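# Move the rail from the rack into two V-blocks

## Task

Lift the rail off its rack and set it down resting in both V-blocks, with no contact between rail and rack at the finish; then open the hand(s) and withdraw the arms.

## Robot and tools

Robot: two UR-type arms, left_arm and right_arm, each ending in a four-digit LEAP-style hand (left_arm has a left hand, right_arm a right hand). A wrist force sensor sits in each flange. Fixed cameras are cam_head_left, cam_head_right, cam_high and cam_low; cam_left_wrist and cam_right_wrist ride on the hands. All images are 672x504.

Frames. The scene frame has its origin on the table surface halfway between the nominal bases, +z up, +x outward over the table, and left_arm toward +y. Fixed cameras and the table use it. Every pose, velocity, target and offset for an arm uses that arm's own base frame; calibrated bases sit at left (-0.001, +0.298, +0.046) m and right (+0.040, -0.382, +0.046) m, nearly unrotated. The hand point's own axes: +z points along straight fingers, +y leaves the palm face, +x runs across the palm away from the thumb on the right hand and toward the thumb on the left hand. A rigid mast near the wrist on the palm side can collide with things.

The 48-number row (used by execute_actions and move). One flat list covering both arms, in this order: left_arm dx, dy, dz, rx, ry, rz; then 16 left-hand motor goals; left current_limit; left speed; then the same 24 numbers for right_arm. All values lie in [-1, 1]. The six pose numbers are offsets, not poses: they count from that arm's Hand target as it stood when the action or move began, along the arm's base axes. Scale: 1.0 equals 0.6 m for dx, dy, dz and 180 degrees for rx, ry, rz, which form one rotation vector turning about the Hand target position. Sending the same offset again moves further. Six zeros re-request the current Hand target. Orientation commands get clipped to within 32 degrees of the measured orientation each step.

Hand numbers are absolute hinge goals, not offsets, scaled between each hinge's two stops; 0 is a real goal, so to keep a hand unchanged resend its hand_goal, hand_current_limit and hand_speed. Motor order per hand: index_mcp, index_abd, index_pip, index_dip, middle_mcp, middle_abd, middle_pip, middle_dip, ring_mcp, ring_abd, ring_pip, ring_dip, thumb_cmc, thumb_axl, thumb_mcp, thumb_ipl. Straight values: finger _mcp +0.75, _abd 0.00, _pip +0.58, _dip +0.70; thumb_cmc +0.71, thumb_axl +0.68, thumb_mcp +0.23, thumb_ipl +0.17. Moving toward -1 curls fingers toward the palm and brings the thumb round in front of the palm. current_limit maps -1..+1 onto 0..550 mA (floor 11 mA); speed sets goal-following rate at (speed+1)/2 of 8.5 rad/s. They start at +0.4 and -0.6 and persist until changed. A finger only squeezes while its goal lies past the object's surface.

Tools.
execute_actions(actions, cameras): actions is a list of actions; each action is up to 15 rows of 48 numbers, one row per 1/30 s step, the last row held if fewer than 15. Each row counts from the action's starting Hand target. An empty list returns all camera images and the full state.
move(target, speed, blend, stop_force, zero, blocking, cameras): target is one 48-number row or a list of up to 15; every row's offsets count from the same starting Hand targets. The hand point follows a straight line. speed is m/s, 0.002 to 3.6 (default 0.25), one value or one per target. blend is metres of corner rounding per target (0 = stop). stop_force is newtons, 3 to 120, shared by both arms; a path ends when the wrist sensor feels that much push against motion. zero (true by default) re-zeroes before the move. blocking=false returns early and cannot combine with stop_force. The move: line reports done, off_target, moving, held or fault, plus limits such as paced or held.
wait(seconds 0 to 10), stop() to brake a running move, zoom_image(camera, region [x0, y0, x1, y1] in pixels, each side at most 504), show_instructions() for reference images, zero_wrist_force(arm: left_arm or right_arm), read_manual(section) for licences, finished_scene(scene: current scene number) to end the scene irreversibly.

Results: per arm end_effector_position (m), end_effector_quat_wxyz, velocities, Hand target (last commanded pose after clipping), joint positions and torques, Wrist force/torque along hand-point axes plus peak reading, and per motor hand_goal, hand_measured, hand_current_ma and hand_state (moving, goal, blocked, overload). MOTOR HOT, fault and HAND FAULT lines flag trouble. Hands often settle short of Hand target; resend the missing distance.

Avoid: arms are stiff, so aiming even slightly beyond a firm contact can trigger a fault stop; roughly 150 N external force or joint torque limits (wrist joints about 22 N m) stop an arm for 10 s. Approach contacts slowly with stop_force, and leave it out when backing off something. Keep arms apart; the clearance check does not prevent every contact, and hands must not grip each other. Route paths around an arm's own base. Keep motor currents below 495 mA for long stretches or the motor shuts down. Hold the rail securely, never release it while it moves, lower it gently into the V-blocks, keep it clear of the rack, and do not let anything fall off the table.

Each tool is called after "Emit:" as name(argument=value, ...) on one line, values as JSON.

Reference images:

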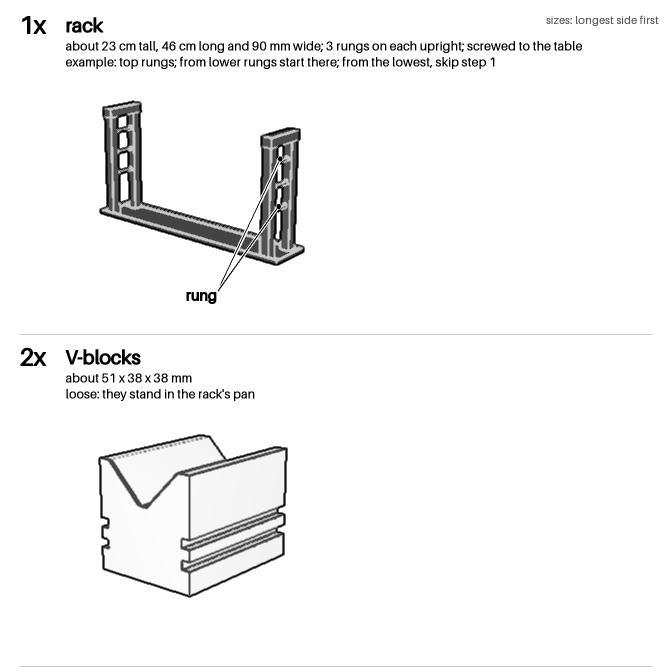

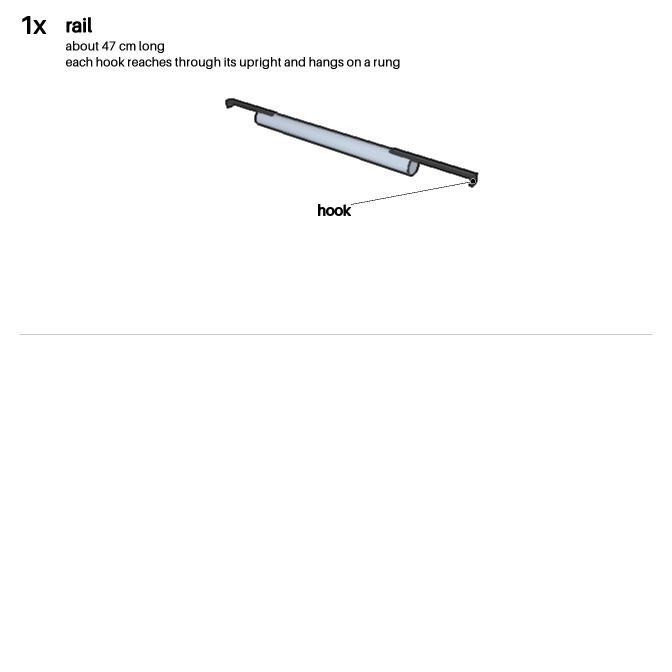

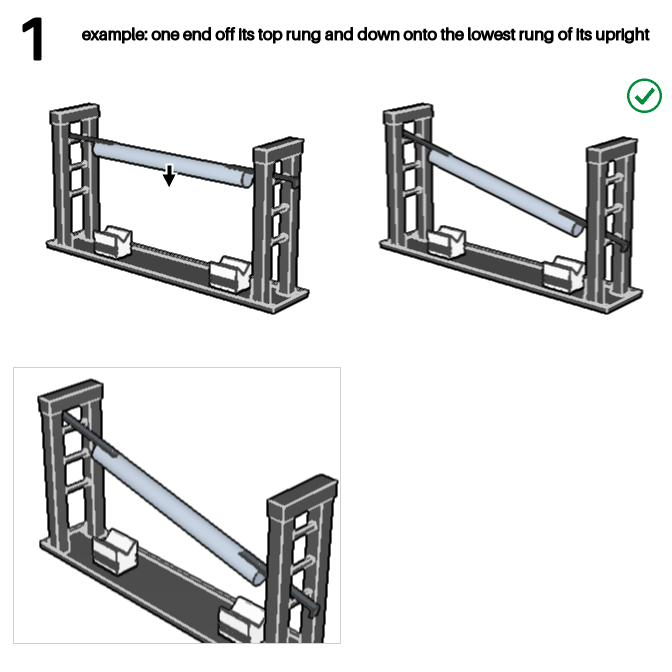

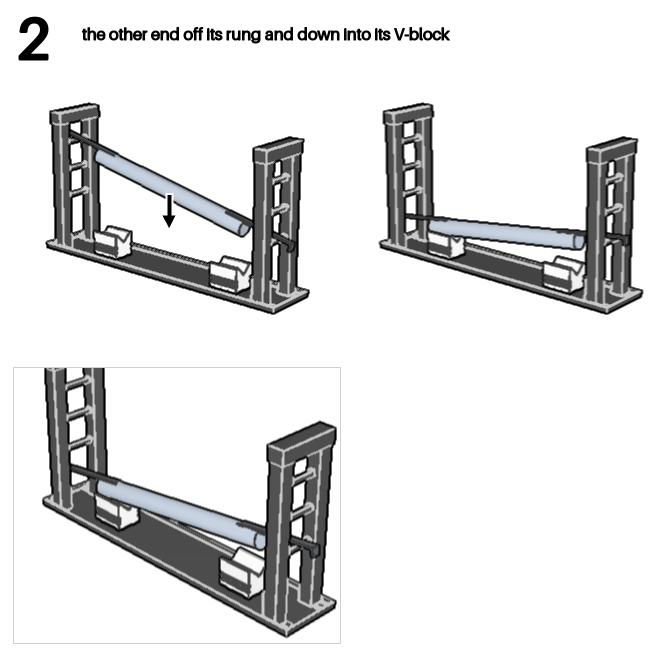

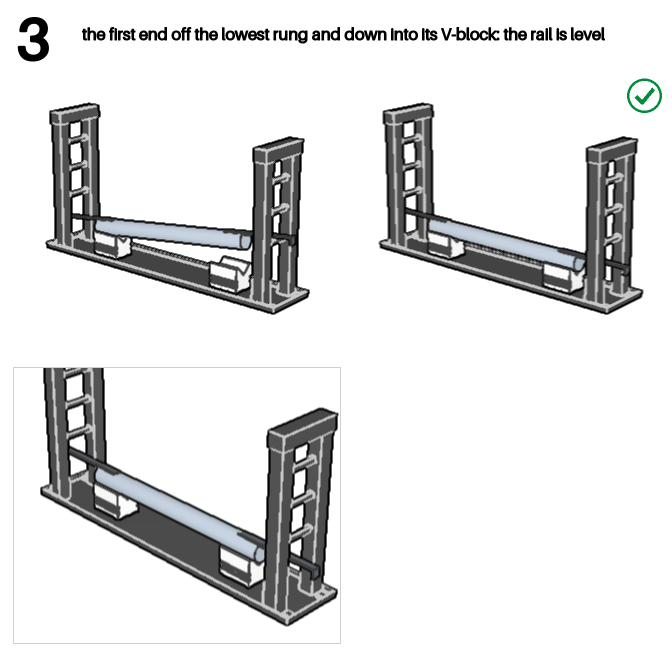

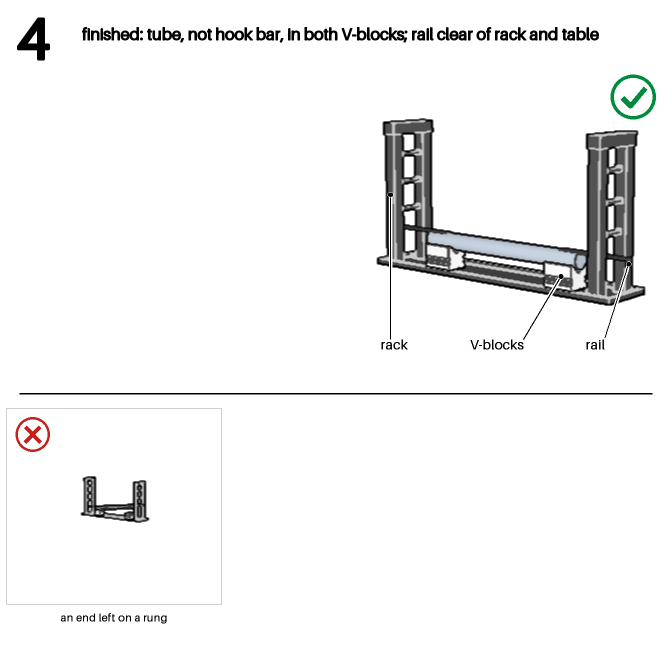

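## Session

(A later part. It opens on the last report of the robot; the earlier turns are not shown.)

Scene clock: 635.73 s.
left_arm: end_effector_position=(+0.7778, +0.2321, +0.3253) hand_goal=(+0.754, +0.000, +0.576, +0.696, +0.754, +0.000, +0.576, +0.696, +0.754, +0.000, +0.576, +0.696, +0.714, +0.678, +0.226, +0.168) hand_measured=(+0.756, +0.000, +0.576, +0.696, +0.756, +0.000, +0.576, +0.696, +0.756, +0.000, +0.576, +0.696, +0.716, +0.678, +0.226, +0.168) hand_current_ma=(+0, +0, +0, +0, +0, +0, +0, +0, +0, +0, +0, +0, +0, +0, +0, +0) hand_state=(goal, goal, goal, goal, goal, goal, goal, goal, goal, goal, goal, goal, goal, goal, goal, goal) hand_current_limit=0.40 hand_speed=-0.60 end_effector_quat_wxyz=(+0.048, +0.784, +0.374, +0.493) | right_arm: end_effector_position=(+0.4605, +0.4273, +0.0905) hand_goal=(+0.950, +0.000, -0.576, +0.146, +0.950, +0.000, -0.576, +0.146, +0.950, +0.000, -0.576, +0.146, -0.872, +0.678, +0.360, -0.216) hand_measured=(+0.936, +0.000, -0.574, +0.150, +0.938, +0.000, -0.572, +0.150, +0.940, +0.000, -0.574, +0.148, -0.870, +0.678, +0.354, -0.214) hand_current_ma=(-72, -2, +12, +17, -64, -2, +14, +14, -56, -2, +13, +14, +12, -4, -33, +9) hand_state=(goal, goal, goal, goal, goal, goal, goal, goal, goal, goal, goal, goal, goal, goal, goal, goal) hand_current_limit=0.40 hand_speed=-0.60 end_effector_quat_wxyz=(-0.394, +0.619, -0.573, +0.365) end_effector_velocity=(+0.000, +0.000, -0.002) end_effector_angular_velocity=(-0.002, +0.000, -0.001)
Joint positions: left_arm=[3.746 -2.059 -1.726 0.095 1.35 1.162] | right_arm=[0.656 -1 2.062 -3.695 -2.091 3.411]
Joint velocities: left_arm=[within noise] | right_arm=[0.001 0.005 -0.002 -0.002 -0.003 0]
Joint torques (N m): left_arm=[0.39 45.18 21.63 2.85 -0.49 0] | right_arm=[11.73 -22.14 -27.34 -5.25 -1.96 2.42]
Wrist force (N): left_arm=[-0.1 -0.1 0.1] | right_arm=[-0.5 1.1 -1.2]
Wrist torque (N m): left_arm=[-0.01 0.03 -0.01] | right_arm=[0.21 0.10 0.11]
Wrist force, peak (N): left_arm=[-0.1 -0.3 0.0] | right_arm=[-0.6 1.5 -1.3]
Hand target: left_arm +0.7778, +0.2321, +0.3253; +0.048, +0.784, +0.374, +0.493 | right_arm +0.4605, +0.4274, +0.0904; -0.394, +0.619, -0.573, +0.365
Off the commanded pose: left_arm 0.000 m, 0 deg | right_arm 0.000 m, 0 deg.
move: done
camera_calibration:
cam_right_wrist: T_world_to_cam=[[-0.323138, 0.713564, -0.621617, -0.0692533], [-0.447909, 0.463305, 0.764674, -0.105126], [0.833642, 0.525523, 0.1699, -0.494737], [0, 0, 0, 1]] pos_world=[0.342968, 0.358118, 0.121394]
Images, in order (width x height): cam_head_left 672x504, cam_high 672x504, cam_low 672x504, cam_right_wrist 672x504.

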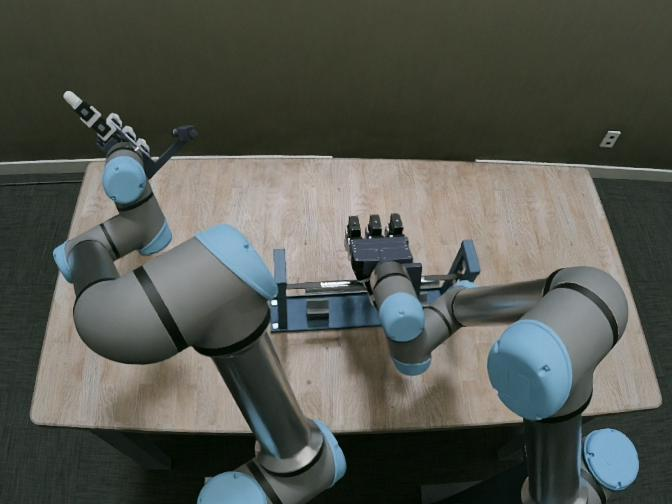

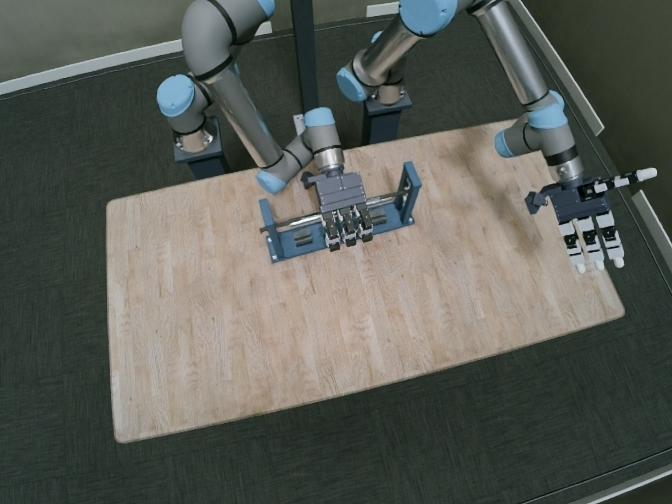

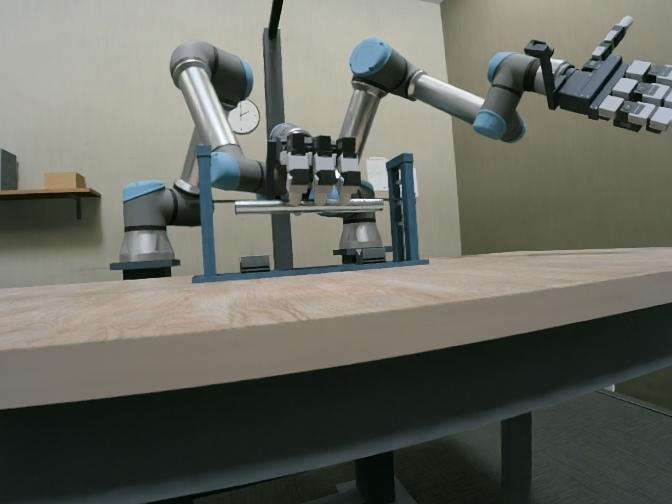

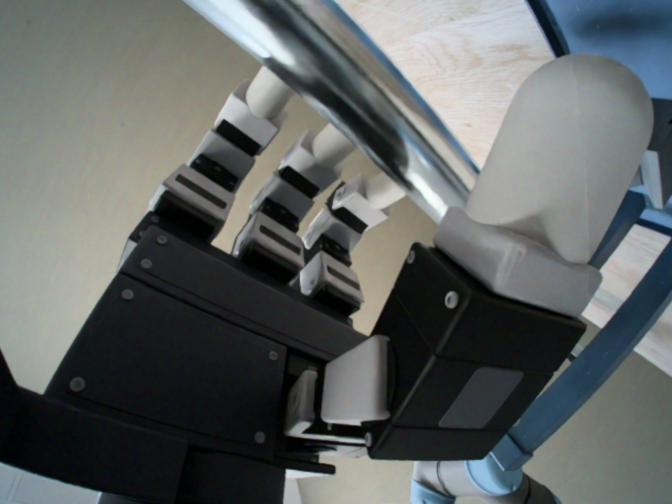

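Emit:
move(target=[0,0,0,0,0,0, 0.754,0,0.576,0.696,0.754,0,0.576,0.696,0.754,0,0.576,0.696,0.714,0.678,0.226,0.168,0.4,-0.6, -0.0233,0,-0.01,0,0,0, 0.95,0,-0.577,0.145,0.95,0,-0.577,0.145,0.95,0,-0.577,0.145,-0.873,0.677,0.36,-0.217,0.4,-0.6], speed=0.08)

Emit:
execute_actions(actions=[[[0,0,0,0,0,0, 0.754,0,0.576,0.696,0.754,0,0.576,0.696,0.754,0,0.576,0.696,0.714,0.678,0.226,0.168,0.4,-0.6, 0,0,0,0,0,0, 0.685,0,-0.577,0.145,0.685,0,-0.577,0.145,0.685,0,-0.577,0.145,-0.873,0.677,0.02,-0.217,0.2,-0.85]],[[0,0,0,0,0,0, 0.754,0,0.576,0.696,0.754,0,0.576,0.696,0.754,0,0.576,0.696,0.714,0.678,0.226,0.168,0.4,-0.6, 0,0,0,0,0,0, 0.685,0,-0.577,0.145,0.685,0,-0.577,0.145,0.685,0,-0.577,0.145,-0.873,0.677,0.02,-0.217,0.2,-0.85]]], cameras=["cam_high","cam_low","cam_right_wrist","cam_head_left"])

Emit:
zoom_image(camera="cam_low", region=[230, 130, 400, 250])

Emit:
zoom_image(camera="cam_right_wrist", region=[200, 0, 600, 300])

Scene clock: 735.90 s.
left_arm: end_effector_position=(+0.7778, +0.2321, +0.3253) hand_goal=(+0.754, +0.000, +0.576, +0.696, +0.754, +0.000, +0.576, +0.696, +0.754, +0.000, +0.576, +0.696, +0.714, +0.678, +0.226, +0.168) hand_measured=(+0.756, +0.000, +0.576, +0.696, +0.756, +0.000, +0.576, +0.696, +0.756, +0.000, +0.576, +0.696, +0.716, +0.678, +0.226, +0.168) hand_current_ma=(+0, +0, +0, +0, +0, +0, +0, +0, +0, +0, +0, +0, +0, +0, +0, +0) hand_state=(goal, goal, goal, goal, goal, goal, goal, goal, goal, goal, goal, goal, goal, goal, goal, goal) hand_current_limit=0.40 hand_speed=-0.60 end_effector_quat_wxyz=(+0.048, +0.784, +0.374, +0.493) | right_arm: end_effector_position=(+0.4468, +0.4274, +0.0845) hand_goal=(+0.950, +0.000, -0.576, +0.146, +0.950, +0.000, -0.576, +0.146, +0.950, +0.000, -0.576, +0.146, -0.872, +0.678, +0.360, -0.216) hand_measured=(+0.936, +0.000, -0.574, +0.150, +0.938, +0.000, -0.572, +0.150, +0.940, +0.000, -0.574, +0.148, -0.870, +0.678, +0.354, -0.214) hand_current_ma=(-72, -2, +12, +17, -64, -2, +14, +14, -56, -2, +13, +14, +12, -4, -33, +9) hand_state=(goal, goal, goal, goal, goal, goal, goal, goal, goal, goal, goal, goal, goal, goal, goal, goal) hand_current_limit=0.40 hand_speed=-0.60 end_effector_quat_wxyz=(-0.394, +0.619, -0.573, +0.365)
Joint positions: left_arm=[3.746 -2.059 -1.726 0.095 1.35 1.162] | right_arm=[0.674 -0.998 2.088 -3.718 -2.107 3.422]
Joint torques (N m): left_arm=[0.83 45.22 20.97 2.81 -0.63 0.04] | right_arm=[10.19 -22.41 2.73 -5.65 -2.11 2.51]
Wrist force (N): left_arm=[-0.2 0.1 -0.1] | right_arm=[-0.5 0.8 -1.6]
Wrist torque (N m): left_arm=[0.02 0.02 -0.02] | right_arm=[0.22 0.12 0.11]
Wrist force, peak (N): left_arm=[0.1 -0.2 0.3] | right_arm=[-0.8 1.0 -1.5]
Hand target: left_arm +0.7778, +0.2321, +0.3253; +0.048, +0.784, +0.374, +0.493 | right_arm +0.4465, +0.4274, +0.0844; -0.394, +0.619, -0.573, +0.365
Off the commanded pose: left_arm 0.000 m, 0 deg | right_arm 0.000 m, 0 deg.
move: done

Scene clock: 737.10 s.
left_arm: end_effector_position=(+0.7778, +0.2321, +0.3253) hand_goal=(+0.754, +0.000, +0.576, +0.696, +0.754, +0.000, +0.576, +0.696, +0.754, +0.000, +0.576, +0.696, +0.714, +0.678, +0.226, +0.168) hand_measured=(+0.756, +0.000, +0.576, +0.696, +0.756, +0.000, +0.576, +0.696, +0.756, +0.000, +0.576, +0.696, +0.716, +0.678, +0.226, +0.168) hand_current_ma=(+0, +0, +0, +0, +0, +0, +0, +0, +0, +0, +0, +0, +0, +0, +0, +0) hand_state=(goal, goal, goal, goal, goal, goal, goal, goal, goal, goal, goal, goal, goal, goal, goal, goal) hand_current_limit=0.40 hand_speed=-0.60 end_effector_quat_wxyz=(+0.048, +0.784, +0.374, +0.493) | right_arm: end_effector_position=(+0.4465, +0.4274, +0.0844) hand_goal=(+0.686, +0.000, -0.576, +0.146, +0.686, +0.000, -0.576, +0.146, +0.686, +0.000, -0.576, +0.146, -0.872, +0.678, +0.020, -0.216) hand_measured=(+0.682, +0.000, -0.574, +0.150, +0.682, +0.000, -0.572, +0.150, +0.682, +0.000, -0.574, +0.148, -0.870, +0.678, +0.022, -0.214) hand_current_ma=(-22, -2, +12, +17, -19, -2, +14, +14, -17, -2, +13, +14, +12, -4, +12, +9) hand_state=(goal, goal, goal, goal, goal, goal, goal, goal, goal, goal, goal, goal, goal, goal, goal, goal) hand_current_limit=0.20 hand_speed=-0.85 end_effector_quat_wxyz=(-0.394, +0.619, -0.573, +0.365)
Joint positions: left_arm=[3.746 -2.059 -1.726 0.095 1.35 1.162] | right_arm=[0.674 -0.997 2.088 -3.718 -2.107 3.422]
Joint torques (N m): left_arm=[0.6 44.74 21.05 2.88 -0.67 -0.04] | right_arm=[11.5 -22.87 3.1 -5.32 -1.87 2.28]
Wrist force (N): left_arm=[0.0 -0.4 0.0] | right_arm=[-0.6 0.7 -1.5]
Wrist torque (N m): left_arm=[-0.05 0.01 0.00] | right_arm=[0.19 0.13 0.11]
Wrist force, peak (N): left_arm=[0.0 -0.3 0.2] | right_arm=[-0.6 0.7 -1.6]
Hand target: left_arm +0.7778, +0.2321, +0.3253; +0.048, +0.784, +0.374, +0.493 | right_arm +0.4465, +0.4274, +0.0844; -0.394, +0.619, -0.573, +0.365
Off the commanded pose: left_arm 0.000 m, 0 deg | right_arm 0.000 m, 0 deg.
Step readings (end_effector_position of left_arm | right_arm):
0: (+0.7778, +0.2321, +0.3253) | (+0.4468, +0.4274, +0.0845)
1: (+0.7778, +0.2321, +0.3253) | (+0.4467, +0.4274, +0.0845)
2: (+0.7778, +0.2321, +0.3253) | (+0.4467, +0.4274, +0.0844)
4: (+0.7778, +0.2321, +0.3253) | (+0.4466, +0.4274, +0.0844)
8: (+0.7778, +0.2321, +0.3253) | (+0.4465, +0.4274, +0.0844)
15: (+0.7778, +0.2321, +0.3253) | (+0.4465, +0.4274, +0.0844)
16: (+0.7778, +0.2321, +0.3253) | (+0.4465, +0.4274, +0.0844)
17: (+0.7778, +0.2321, +0.3253) | (+0.4465, +0.4274, +0.0844)
19: (+0.7778, +0.2321, +0.3253) | (+0.4465, +0.4274, +0.0844)
23: (+0.7778, +0.2321, +0.3253) | (+0.4465, +0.4274, +0.0844)
30: (+0.7778, +0.2321, +0.3253) | (+0.4465, +0.4274, +0.0844)
camera_calibration:
cam_right_wrist: T_world_to_cam=[[-0.323138, 0.713564, -0.621617, -0.0776404], [-0.447909, 0.463305, 0.764674, -0.106779], [0.833642, 0.525523, 0.1699, -0.482082], [0, 0, 0, 1]] pos_world=[0.328968, 0.358218, 0.115294]
Images, in order (width x height): cam_head_left 672x504, cam_high 672x504, cam_low 672x504, cam_right_wrist 672x504.

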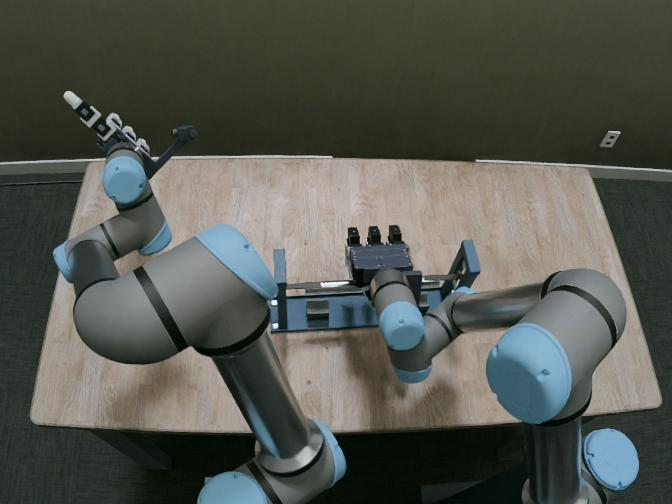

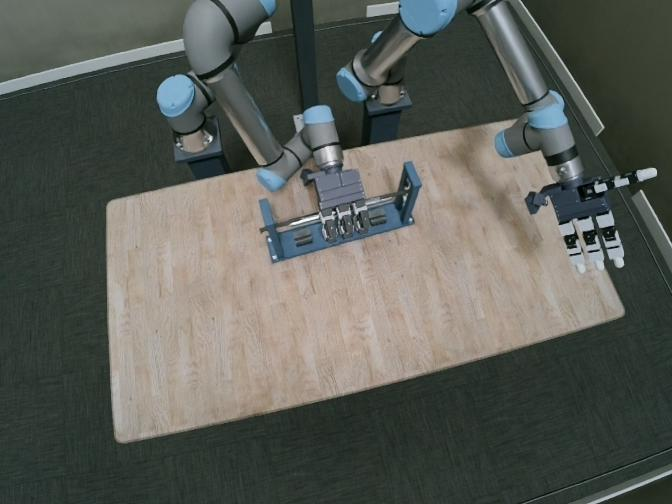

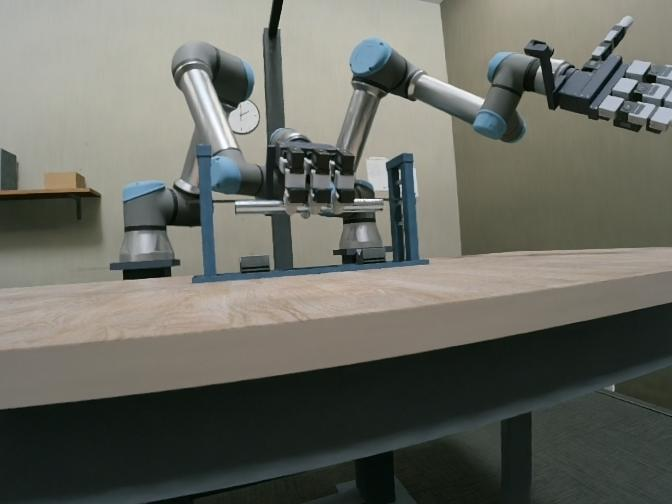

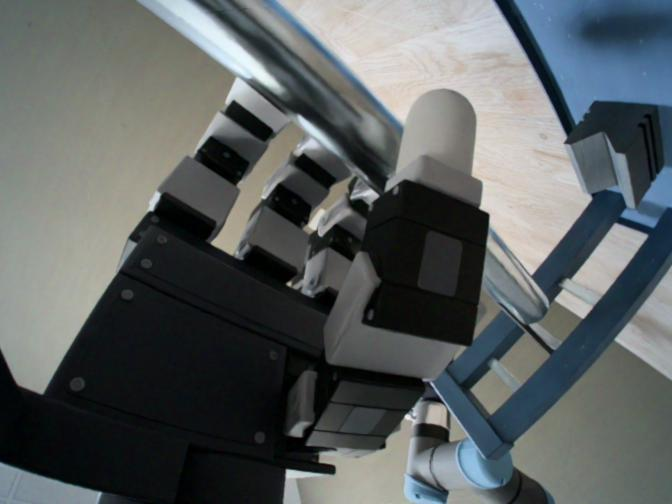

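Scaled by 2.965 from the camera's 672x504 image, which has a finer 960x720 frame.

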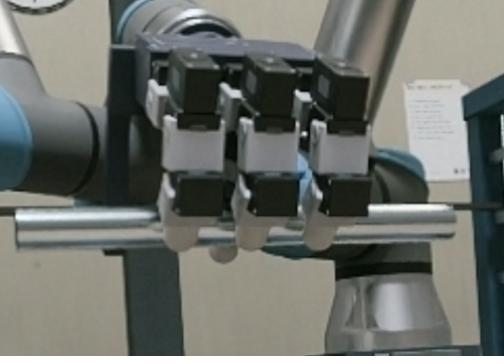

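Scaled by 1.260 from the camera's 672x504 image, which has a finer 960x720 frame.

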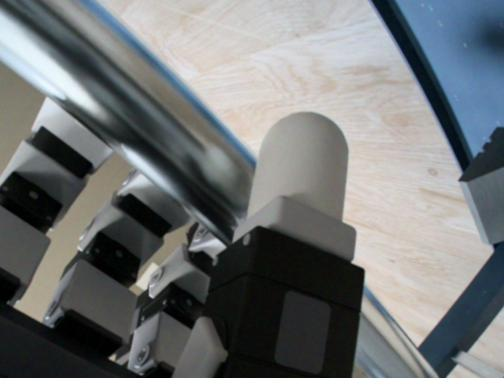

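Emit:
execute_actions(actions=[[[0,0,0,0,0,0, 0.754,0,0.576,0.696,0.754,0,0.576,0.696,0.754,0,0.576,0.696,0.714,0.678,0.226,0.168,0.4,-0.6, 0,0,0,0,0,0, 0.5,0,-0.577,0.145,0.5,0,-0.577,0.145,0.5,0,-0.577,0.145,-0.873,0.677,-0.15,-0.217,0.2,-0.85]],[[0,0,0,0,0,0, 0.754,0,0.576,0.696,0.754,0,0.576,0.696,0.754,0,0.576,0.696,0.714,0.678,0.226,0.168,0.4,-0.6, 0,0,0,0,0,0, 0.5,0,-0.577,0.145,0.5,0,-0.577,0.145,0.5,0,-0.577,0.145,-0.873,0.677,-0.15,-0.217,0.2,-0.85]]], cameras=["cam_high","cam_low","cam_right_wrist"])

Emit:
zoom_image(camera="cam_low", region=[230, 130, 400, 250])

Emit:
zoom_image(camera="cam_right_wrist", region=[200, 0, 600, 300])

Scene clock: 752.20 s.
left_arm: end_effector_position=(+0.7778, +0.2321, +0.3253) hand_goal=(+0.754, +0.000, +0.576, +0.696, +0.754, +0.000, +0.576, +0.696, +0.754, +0.000, +0.576, +0.696, +0.714, +0.678, +0.226, +0.168) hand_measured=(+0.756, +0.000, +0.576, +0.696, +0.756, +0.000, +0.576, +0.696, +0.756, +0.000, +0.576, +0.696, +0.716, +0.678, +0.226, +0.168) hand_current_ma=(+0, +0, +0, +0, +0, +0, +0, +0, +0, +0, +0, +0, +0, +0, +0, +0) hand_state=(goal, goal, goal, goal, goal, goal, goal, goal, goal, goal, goal, goal, goal, goal, goal, goal) hand_current_limit=0.40 hand_speed=-0.60 end_effector_quat_wxyz=(+0.048, +0.784, +0.374, +0.493) | right_arm: end_effector_position=(+0.4465, +0.4274, +0.0844) hand_goal=(+0.500, +0.000, -0.576, +0.146, +0.500, +0.000, -0.576, +0.146, +0.500, +0.000, -0.576, +0.146, -0.872, +0.678, -0.150, -0.216) hand_measured=(+0.562, +0.000, -0.558, +0.152, +0.560, +0.000, -0.556, +0.150, +0.558, +0.000, -0.556, +0.150, -0.868, +0.678, -0.038, -0.206) hand_current_ma=(+320, -2, +85, +26, +311, -2, +98, +16, +305, -2, +99, +15, +21, -2, +330, +71) hand_state=(blocked, goal, goal, goal, blocked, goal, blocked, goal, blocked, goal, blocked, goal, goal, goal, blocked, goal) hand_current_limit=0.20 hand_speed=-0.85 end_effector_quat_wxyz=(-0.394, +0.619, -0.573, +0.365)
Joint positions: left_arm=[3.746 -2.059 -1.726 0.095 1.35 1.162] | right_arm=[0.674 -0.997 2.088 -3.718 -2.107 3.422]
Joint torques (N m): left_arm=[0.7 45.41 21.13 3.02 -0.67 0.03] | right_arm=[8.48 -24.81 -0.27 -0.39 0 2.28]
Wrist force (N): left_arm=[0.0 -0.2 0.1] | right_arm=[-1.2 -1.1 2.3]
Wrist torque (N m): left_arm=[-0.03 0.01 0.00] | right_arm=[0.21 0.03 0.03]
Wrist force, peak (N): left_arm=[0.2 -0.2 0.4] | right_arm=[-1.2 -1.5 2.7]
Hand target: left_arm +0.7778, +0.2321, +0.3253; +0.048, +0.784, +0.374, +0.493 | right_arm +0.4465, +0.4274, +0.0844; -0.394, +0.619, -0.573, +0.365
Off the commanded pose: left_arm 0.000 m, 0 deg | right_arm 0.000 m, 0 deg.
Step readings (end_effector_position of left_arm | right_arm):
0: (+0.7778, +0.2321, +0.3253) | (+0.4465, +0.4274, +0.0844)
1: (+0.7778, +0.2321, +0.3253) | (+0.4465, +0.4274, +0.0844)
2: (+0.7778, +0.2321, +0.3253) | (+0.4465, +0.4274, +0.0844)
4: (+0.7778, +0.2321, +0.3253) | (+0.4465, +0.4274, +0.0844)
8: (+0.7778, +0.2321, +0.3253) | (+0.4465, +0.4274, +0.0844)
15: (+0.7778, +0.2321, +0.3253) | (+0.4465, +0.4274, +0.0844)
16: (+0.7778, +0.2321, +0.3253) | (+0.4465, +0.4274, +0.0844)
17: (+0.7778, +0.2321, +0.3253) | (+0.4465, +0.4274, +0.0844)
19: (+0.7778, +0.2321, +0.3253) | (+0.4465, +0.4274, +0.0844)
23: (+0.7778, +0.2321, +0.3253) | (+0.4465, +0.4274, +0.0844)
30: (+0.7778, +0.2321, +0.3253) | (+0.4465, +0.4274, +0.0844)
camera_calibration:
cam_right_wrist: T_world_to_cam=[[-0.323138, 0.713564, -0.621617, -0.0776404], [-0.447909, 0.463305, 0.764674, -0.106779], [0.833642, 0.525523, 0.1699, -0.482082], [0, 0, 0, 1]] pos_world=[0.328968, 0.358218, 0.115294]
Images, in order (width x height): cam_high 672x504, cam_low 672x504, cam_right_wrist 672x504.

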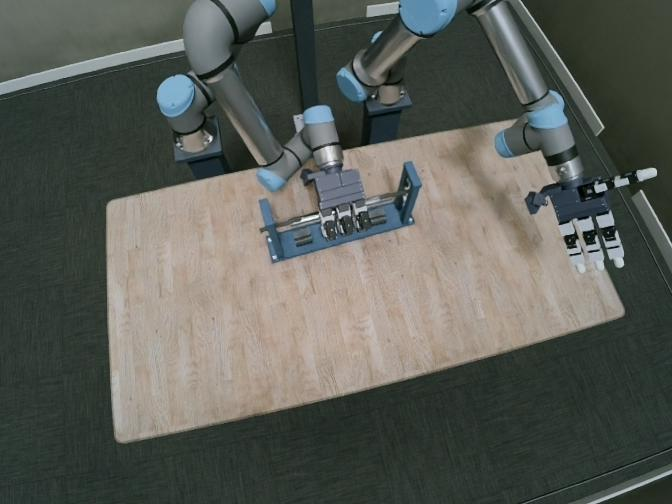

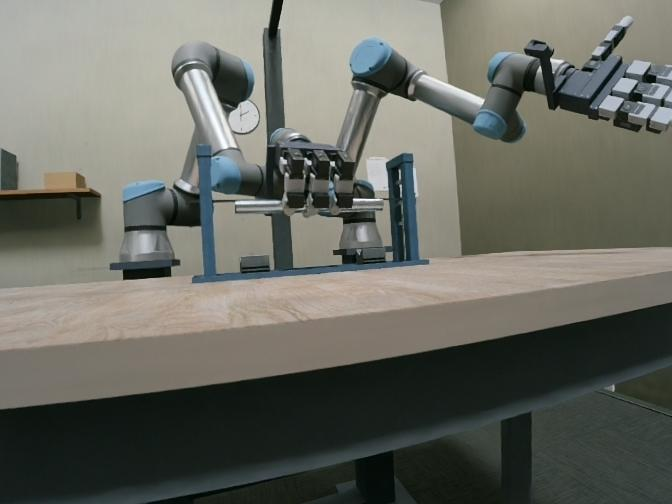

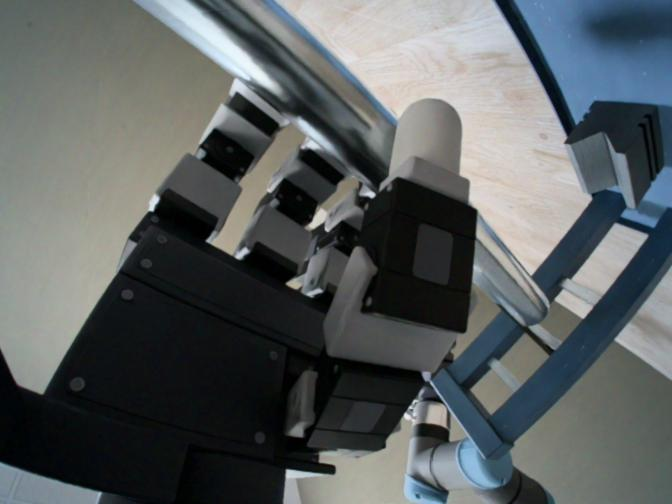

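Scaled by 2.965 from the camera's 672x504 image, which has a finer 960x720 frame.

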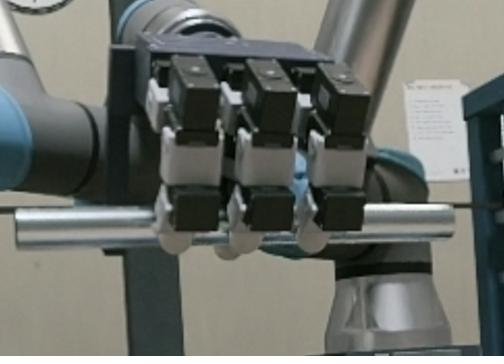

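Scaled by 1.260 from the camera's 672x504 image, which has a finer 960x720 frame.

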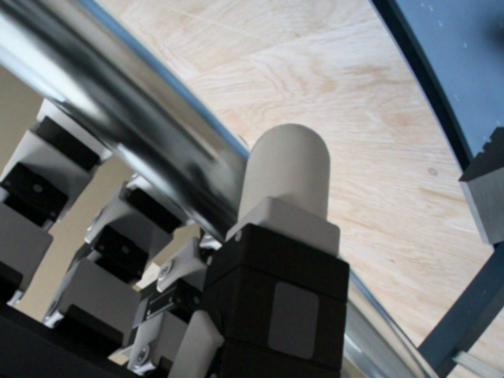

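Emit:
execute_actions(actions=[[[0,0,0,0,0,0, 0.754,0,0.576,0.696,0.754,0,0.576,0.696,0.754,0,0.576,0.696,0.714,0.678,0.226,0.168,0.4,-0.6, 0,0,0,0,0,0, 0.52,0,-0.59,0.13,0.52,0,-0.59,0.13,0.52,0,-0.59,0.13,-0.873,0.677,-0.2,-0.25,0.6,-0.85]],[[0,0,0,0,0,0, 0.754,0,0.576,0.696,0.754,0,0.576,0.696,0.754,0,0.576,0.696,0.714,0.678,0.226,0.168,0.4,-0.6, 0,0,0,0,0,0, 0.52,0,-0.59,0.13,0.52,0,-0.59,0.13,0.52,0,-0.59,0.13,-0.873,0.677,-0.2,-0.25,0.6,-0.85]]])

Emit:
move(target=[0,0,0,0,0,0, 0.754,0,0.576,0.696,0.754,0,0.576,0.696,0.754,0,0.576,0.696,0.714,0.678,0.226,0.168,0.4,-0.6, 0,0,0.022,0,0,0, 0.52,0,-0.59,0.13,0.52,0,-0.59,0.13,0.52,0,-0.59,0.13,-0.873,0.677,-0.2,-0.25,0.6,-0.85], speed=0.02, cameras=["cam_high","cam_low","cam_right_wrist","cam_head_left","cam_head_right"])

Emit:
zoom_image(camera="cam_low", region=[180, 130, 440, 290])

Emit:
zoom_image(camera="cam_high", region=[240, 140, 440, 280])

Scene clock: 791.57 s.
left_arm: end_effector_position=(+0.7778, +0.2321, +0.3253) hand_goal=(+0.754, +0.000, +0.576, +0.696, +0.754, +0.000, +0.576, +0.696, +0.754, +0.000, +0.576, +0.696, +0.714, +0.678, +0.226, +0.168) hand_measured=(+0.756, +0.000, +0.576, +0.696, +0.756, +0.000, +0.576, +0.696, +0.756, +0.000, +0.576, +0.696, +0.716, +0.678, +0.226, +0.168) hand_current_ma=(+0, +0, +0, +0, +0, +0, +0, +0, +0, +0, +0, +0, +0, +0, +0, +0) hand_state=(goal, goal, goal, goal, goal, goal, goal, goal, goal, goal, goal, goal, goal, goal, goal, goal) hand_current_limit=0.40 hand_speed=-0.60 end_effector_quat_wxyz=(+0.048, +0.784, +0.374, +0.493) | right_arm: end_effector_position=(+0.4465, +0.4274, +0.0844) hand_goal=(+0.520, +0.000, -0.590, +0.130, +0.520, +0.000, -0.590, +0.130, +0.520, +0.000, -0.590, +0.130, -0.872, +0.678, -0.200, -0.250) hand_measured=(+0.562, +0.000, -0.558, +0.148, +0.560, +0.000, -0.556, +0.146, +0.558, +0.000, -0.556, +0.146, -0.866, +0.678, -0.038, -0.206) hand_current_ma=(+214, -2, +154, +89, +205, -2, +167, +75, +199, -2, +168, +74, +25, +1, +440, +297) hand_state=(blocked, goal, blocked, goal, blocked, goal, blocked, goal, blocked, goal, blocked, goal, goal, goal, blocked, blocked) hand_current_limit=0.60 hand_speed=-0.85 end_effector_quat_wxyz=(-0.394, +0.619, -0.573, +0.365)
Joint positions: left_arm=[3.746 -2.059 -1.726 0.095 1.35 1.162] | right_arm=[0.674 -0.997 2.088 -3.718 -2.107 3.422]
Joint torques (N m): left_arm=[0.09 45.13 20.97 2.89 -0.65 -0.14] | right_arm=[0.73 -26.16 -10.07 -2.97 0.93 2.17]
Wrist force (N): left_arm=[-0.2 -0.2 0.1] | right_arm=[-0.6 2.6 1.6]
Wrist torque (N m): left_arm=[-0.03 0.03 -0.01] | right_arm=[0.25 0.04 0.12]
Wrist force, peak (N): left_arm=[-0.1 -0.4 0.1] | right_arm=[-0.4 3.0 1.8]
Hand target: left_arm +0.7778, +0.2321, +0.3253; +0.048, +0.784, +0.374, +0.493 | right_arm +0.4465, +0.4274, +0.0844; -0.394, +0.619, -0.573, +0.365
Off the commanded pose: left_arm 0.000 m, 0 deg | right_arm 0.000 m, 0 deg.
Step readings (end_effector_position of left_arm | right_arm):
0: (+0.7778, +0.2321, +0.3253) | (+0.4465, +0.4274, +0.0844)
1: (+0.7778, +0.2321, +0.3253) | (+0.4465, +0.4274, +0.0844)
2: (+0.7778, +0.2321, +0.3253) | (+0.4465, +0.4274, +0.0844)
4: (+0.7778, +0.2321, +0.3253) | (+0.4465, +0.4274, +0.0844)
8: (+0.7778, +0.2321, +0.3253) | (+0.4465, +0.4274, +0.0844)
15: (+0.7778, +0.2321, +0.3253) | (+0.4465, +0.4274, +0.0844)
16: (+0.7778, +0.2321, +0.3253) | (+0.4465, +0.4274, +0.0844)
17: (+0.7778, +0.2321, +0.3253) | (+0.4465, +0.4274, +0.0844)
19: (+0.7778, +0.2321, +0.3253) | (+0.4465, +0.4274, +0.0844)
23: (+0.7778, +0.2321, +0.3253) | (+0.4465, +0.4274, +0.0844)
30: (+0.7778, +0.2321, +0.3253) | (+0.4465, +0.4274, +0.0844)

Scene clock: 792.67 s.
left_arm: end_effector_position=(+0.7778, +0.2321, +0.3253) hand_goal=(+0.754, +0.000, +0.576, +0.696, +0.754, +0.000, +0.576, +0.696, +0.754, +0.000, +0.576, +0.696, +0.714, +0.678, +0.226, +0.168) hand_measured=(+0.756, +0.000, +0.576, +0.696, +0.756, +0.000, +0.576, +0.696, +0.756, +0.000, +0.576, +0.696, +0.716, +0.678, +0.226, +0.168) hand_current_ma=(+0, +0, +0, +0, +0, +0, +0, +0, +0, +0, +0, +0, +0, +0, +0, +0) hand_state=(goal, goal, goal, goal, goal, goal, goal, goal, goal, goal, goal, goal, goal, goal, goal, goal) hand_current_limit=0.40 hand_speed=-0.60 end_effector_quat_wxyz=(+0.048, +0.784, +0.374, +0.493) | right_arm: end_effector_position=(+0.4465, +0.4274, +0.0974) hand_goal=(+0.520, +0.000, -0.590, +0.130, +0.520, +0.000, -0.590, +0.130, +0.520, +0.000, -0.590, +0.130, -0.872, +0.678, -0.200, -0.250) hand_measured=(+0.558, +0.000, -0.556, +0.150, +0.554, +0.000, -0.556, +0.146, +0.546, +0.000, -0.556, +0.146, -0.862, +0.680, -0.038, -0.206) hand_current_ma=(+201, -2, +163, +93, +174, -2, +167, +74, +134, -2, +168, +73, +45, +8, +440, +297) hand_state=(blocked, goal, blocked, goal, blocked, goal, blocked, goal, blocked, goal, blocked, goal, goal, goal, blocked, blocked) hand_current_limit=0.60 hand_speed=-0.85 end_effector_quat_wxyz=(-0.394, +0.619, -0.573, +0.365)
Joint positions: left_arm=[3.746 -2.059 -1.726 0.095 1.35 1.162] | right_arm=[0.674 -1.029 2.087 -3.686 -2.107 3.422]
Joint torques (N m): left_arm=[0.19 45.62 21.41 2.88 -0.79 -0.19] | right_arm=[-0.37 -49.36 -30.57 -1.39 0.75 -0.24]
Wrist force (N): left_arm=[0.0 -0.2 -0.1] | right_arm=[-0.7 8.0 2.2]
Wrist torque (N m): left_arm=[-0.02 0.01 0.00] | right_arm=[0.37 0.07 0.22]
Wrist force, peak (N): left_arm=[-0.1 -0.2 0.2] | right_arm=[-0.4 8.5 2.2]
Hand target: left_arm +0.7778, +0.2321, +0.3253; +0.048, +0.784, +0.374, +0.493 | right_arm +0.4465, +0.4274, +0.0976; -0.394, +0.619, -0.573, +0.365
Off the commanded pose: left_arm 0.000 m, 0 deg | right_arm 0.000 m, 0 deg.
move: done
camera_calibration:
cam_right_wrist: T_world_to_cam=[[-0.323138, 0.713564, -0.621617, -0.0695594], [-0.447909, 0.463305, 0.764674, -0.11672], [0.833642, 0.525523, 0.1699, -0.484291], [0, 0, 0, 1]] pos_world=[0.328968, 0.358218, 0.128294]
Images, in order (width x height): cam_head_left 672x504, cam_head_right 672x504, cam_high 672x504, cam_low 672x504, cam_right_wrist 672x504.

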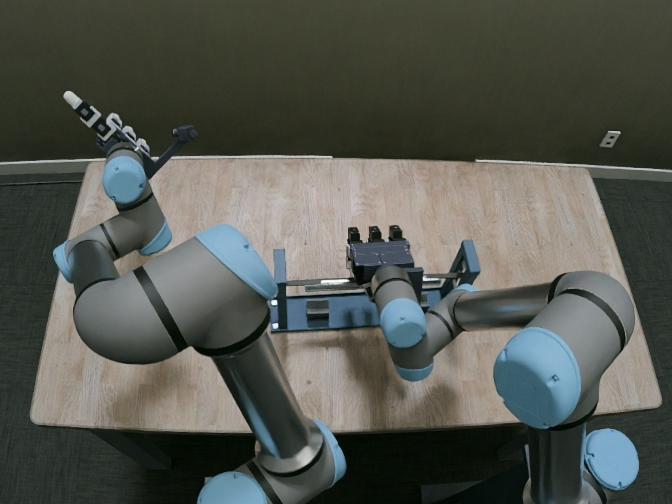

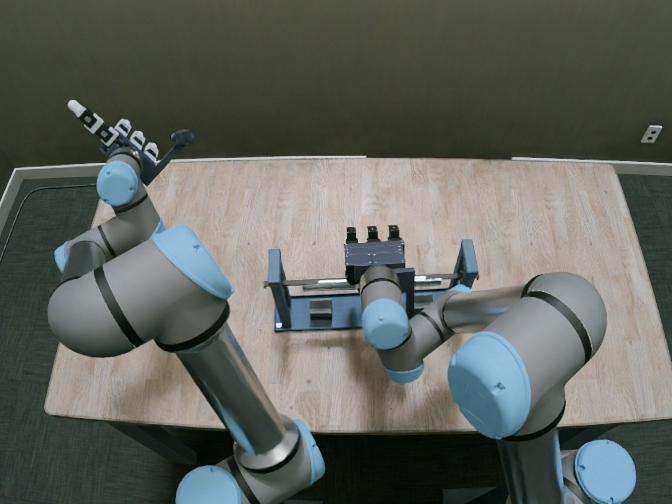

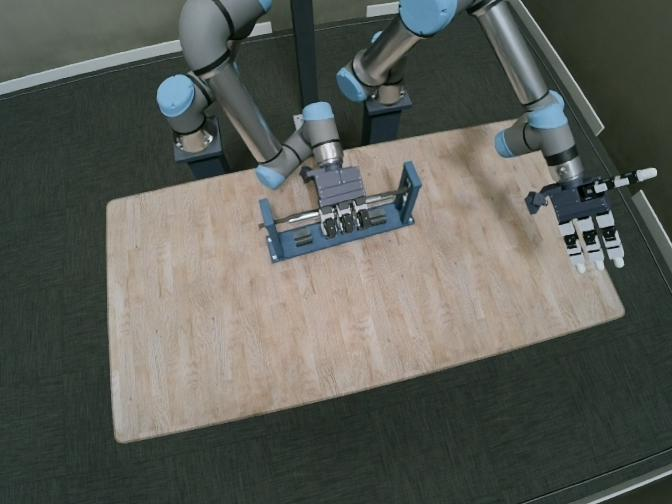

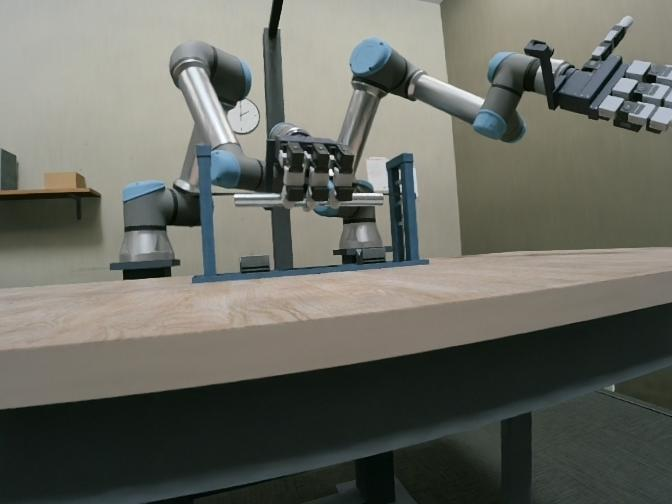

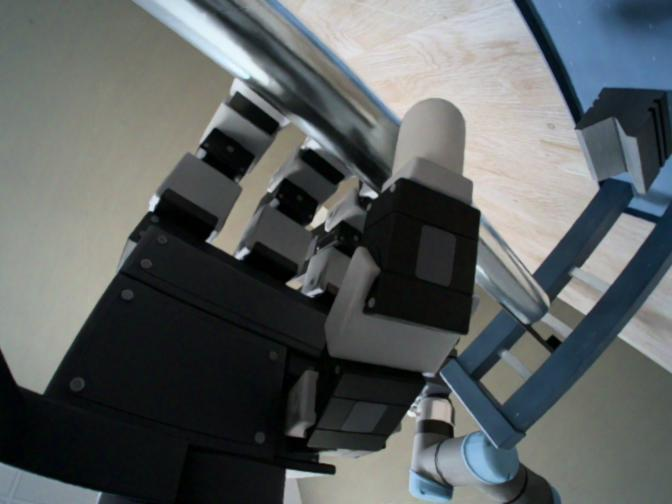

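Scaled by 1.938 from the camera's 672x504 image, which has a finer 960x720 frame.

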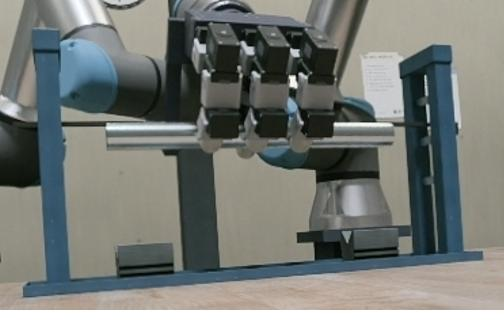

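Scaled by 2.520 from the camera's 672x504 image, which has a finer 960x720 frame.

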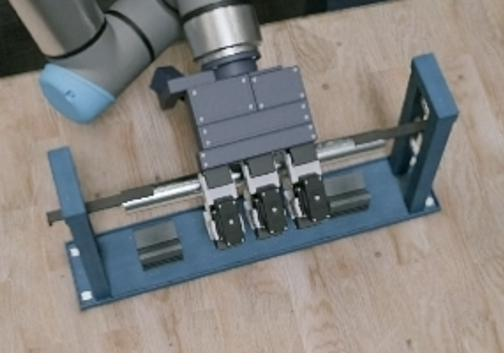

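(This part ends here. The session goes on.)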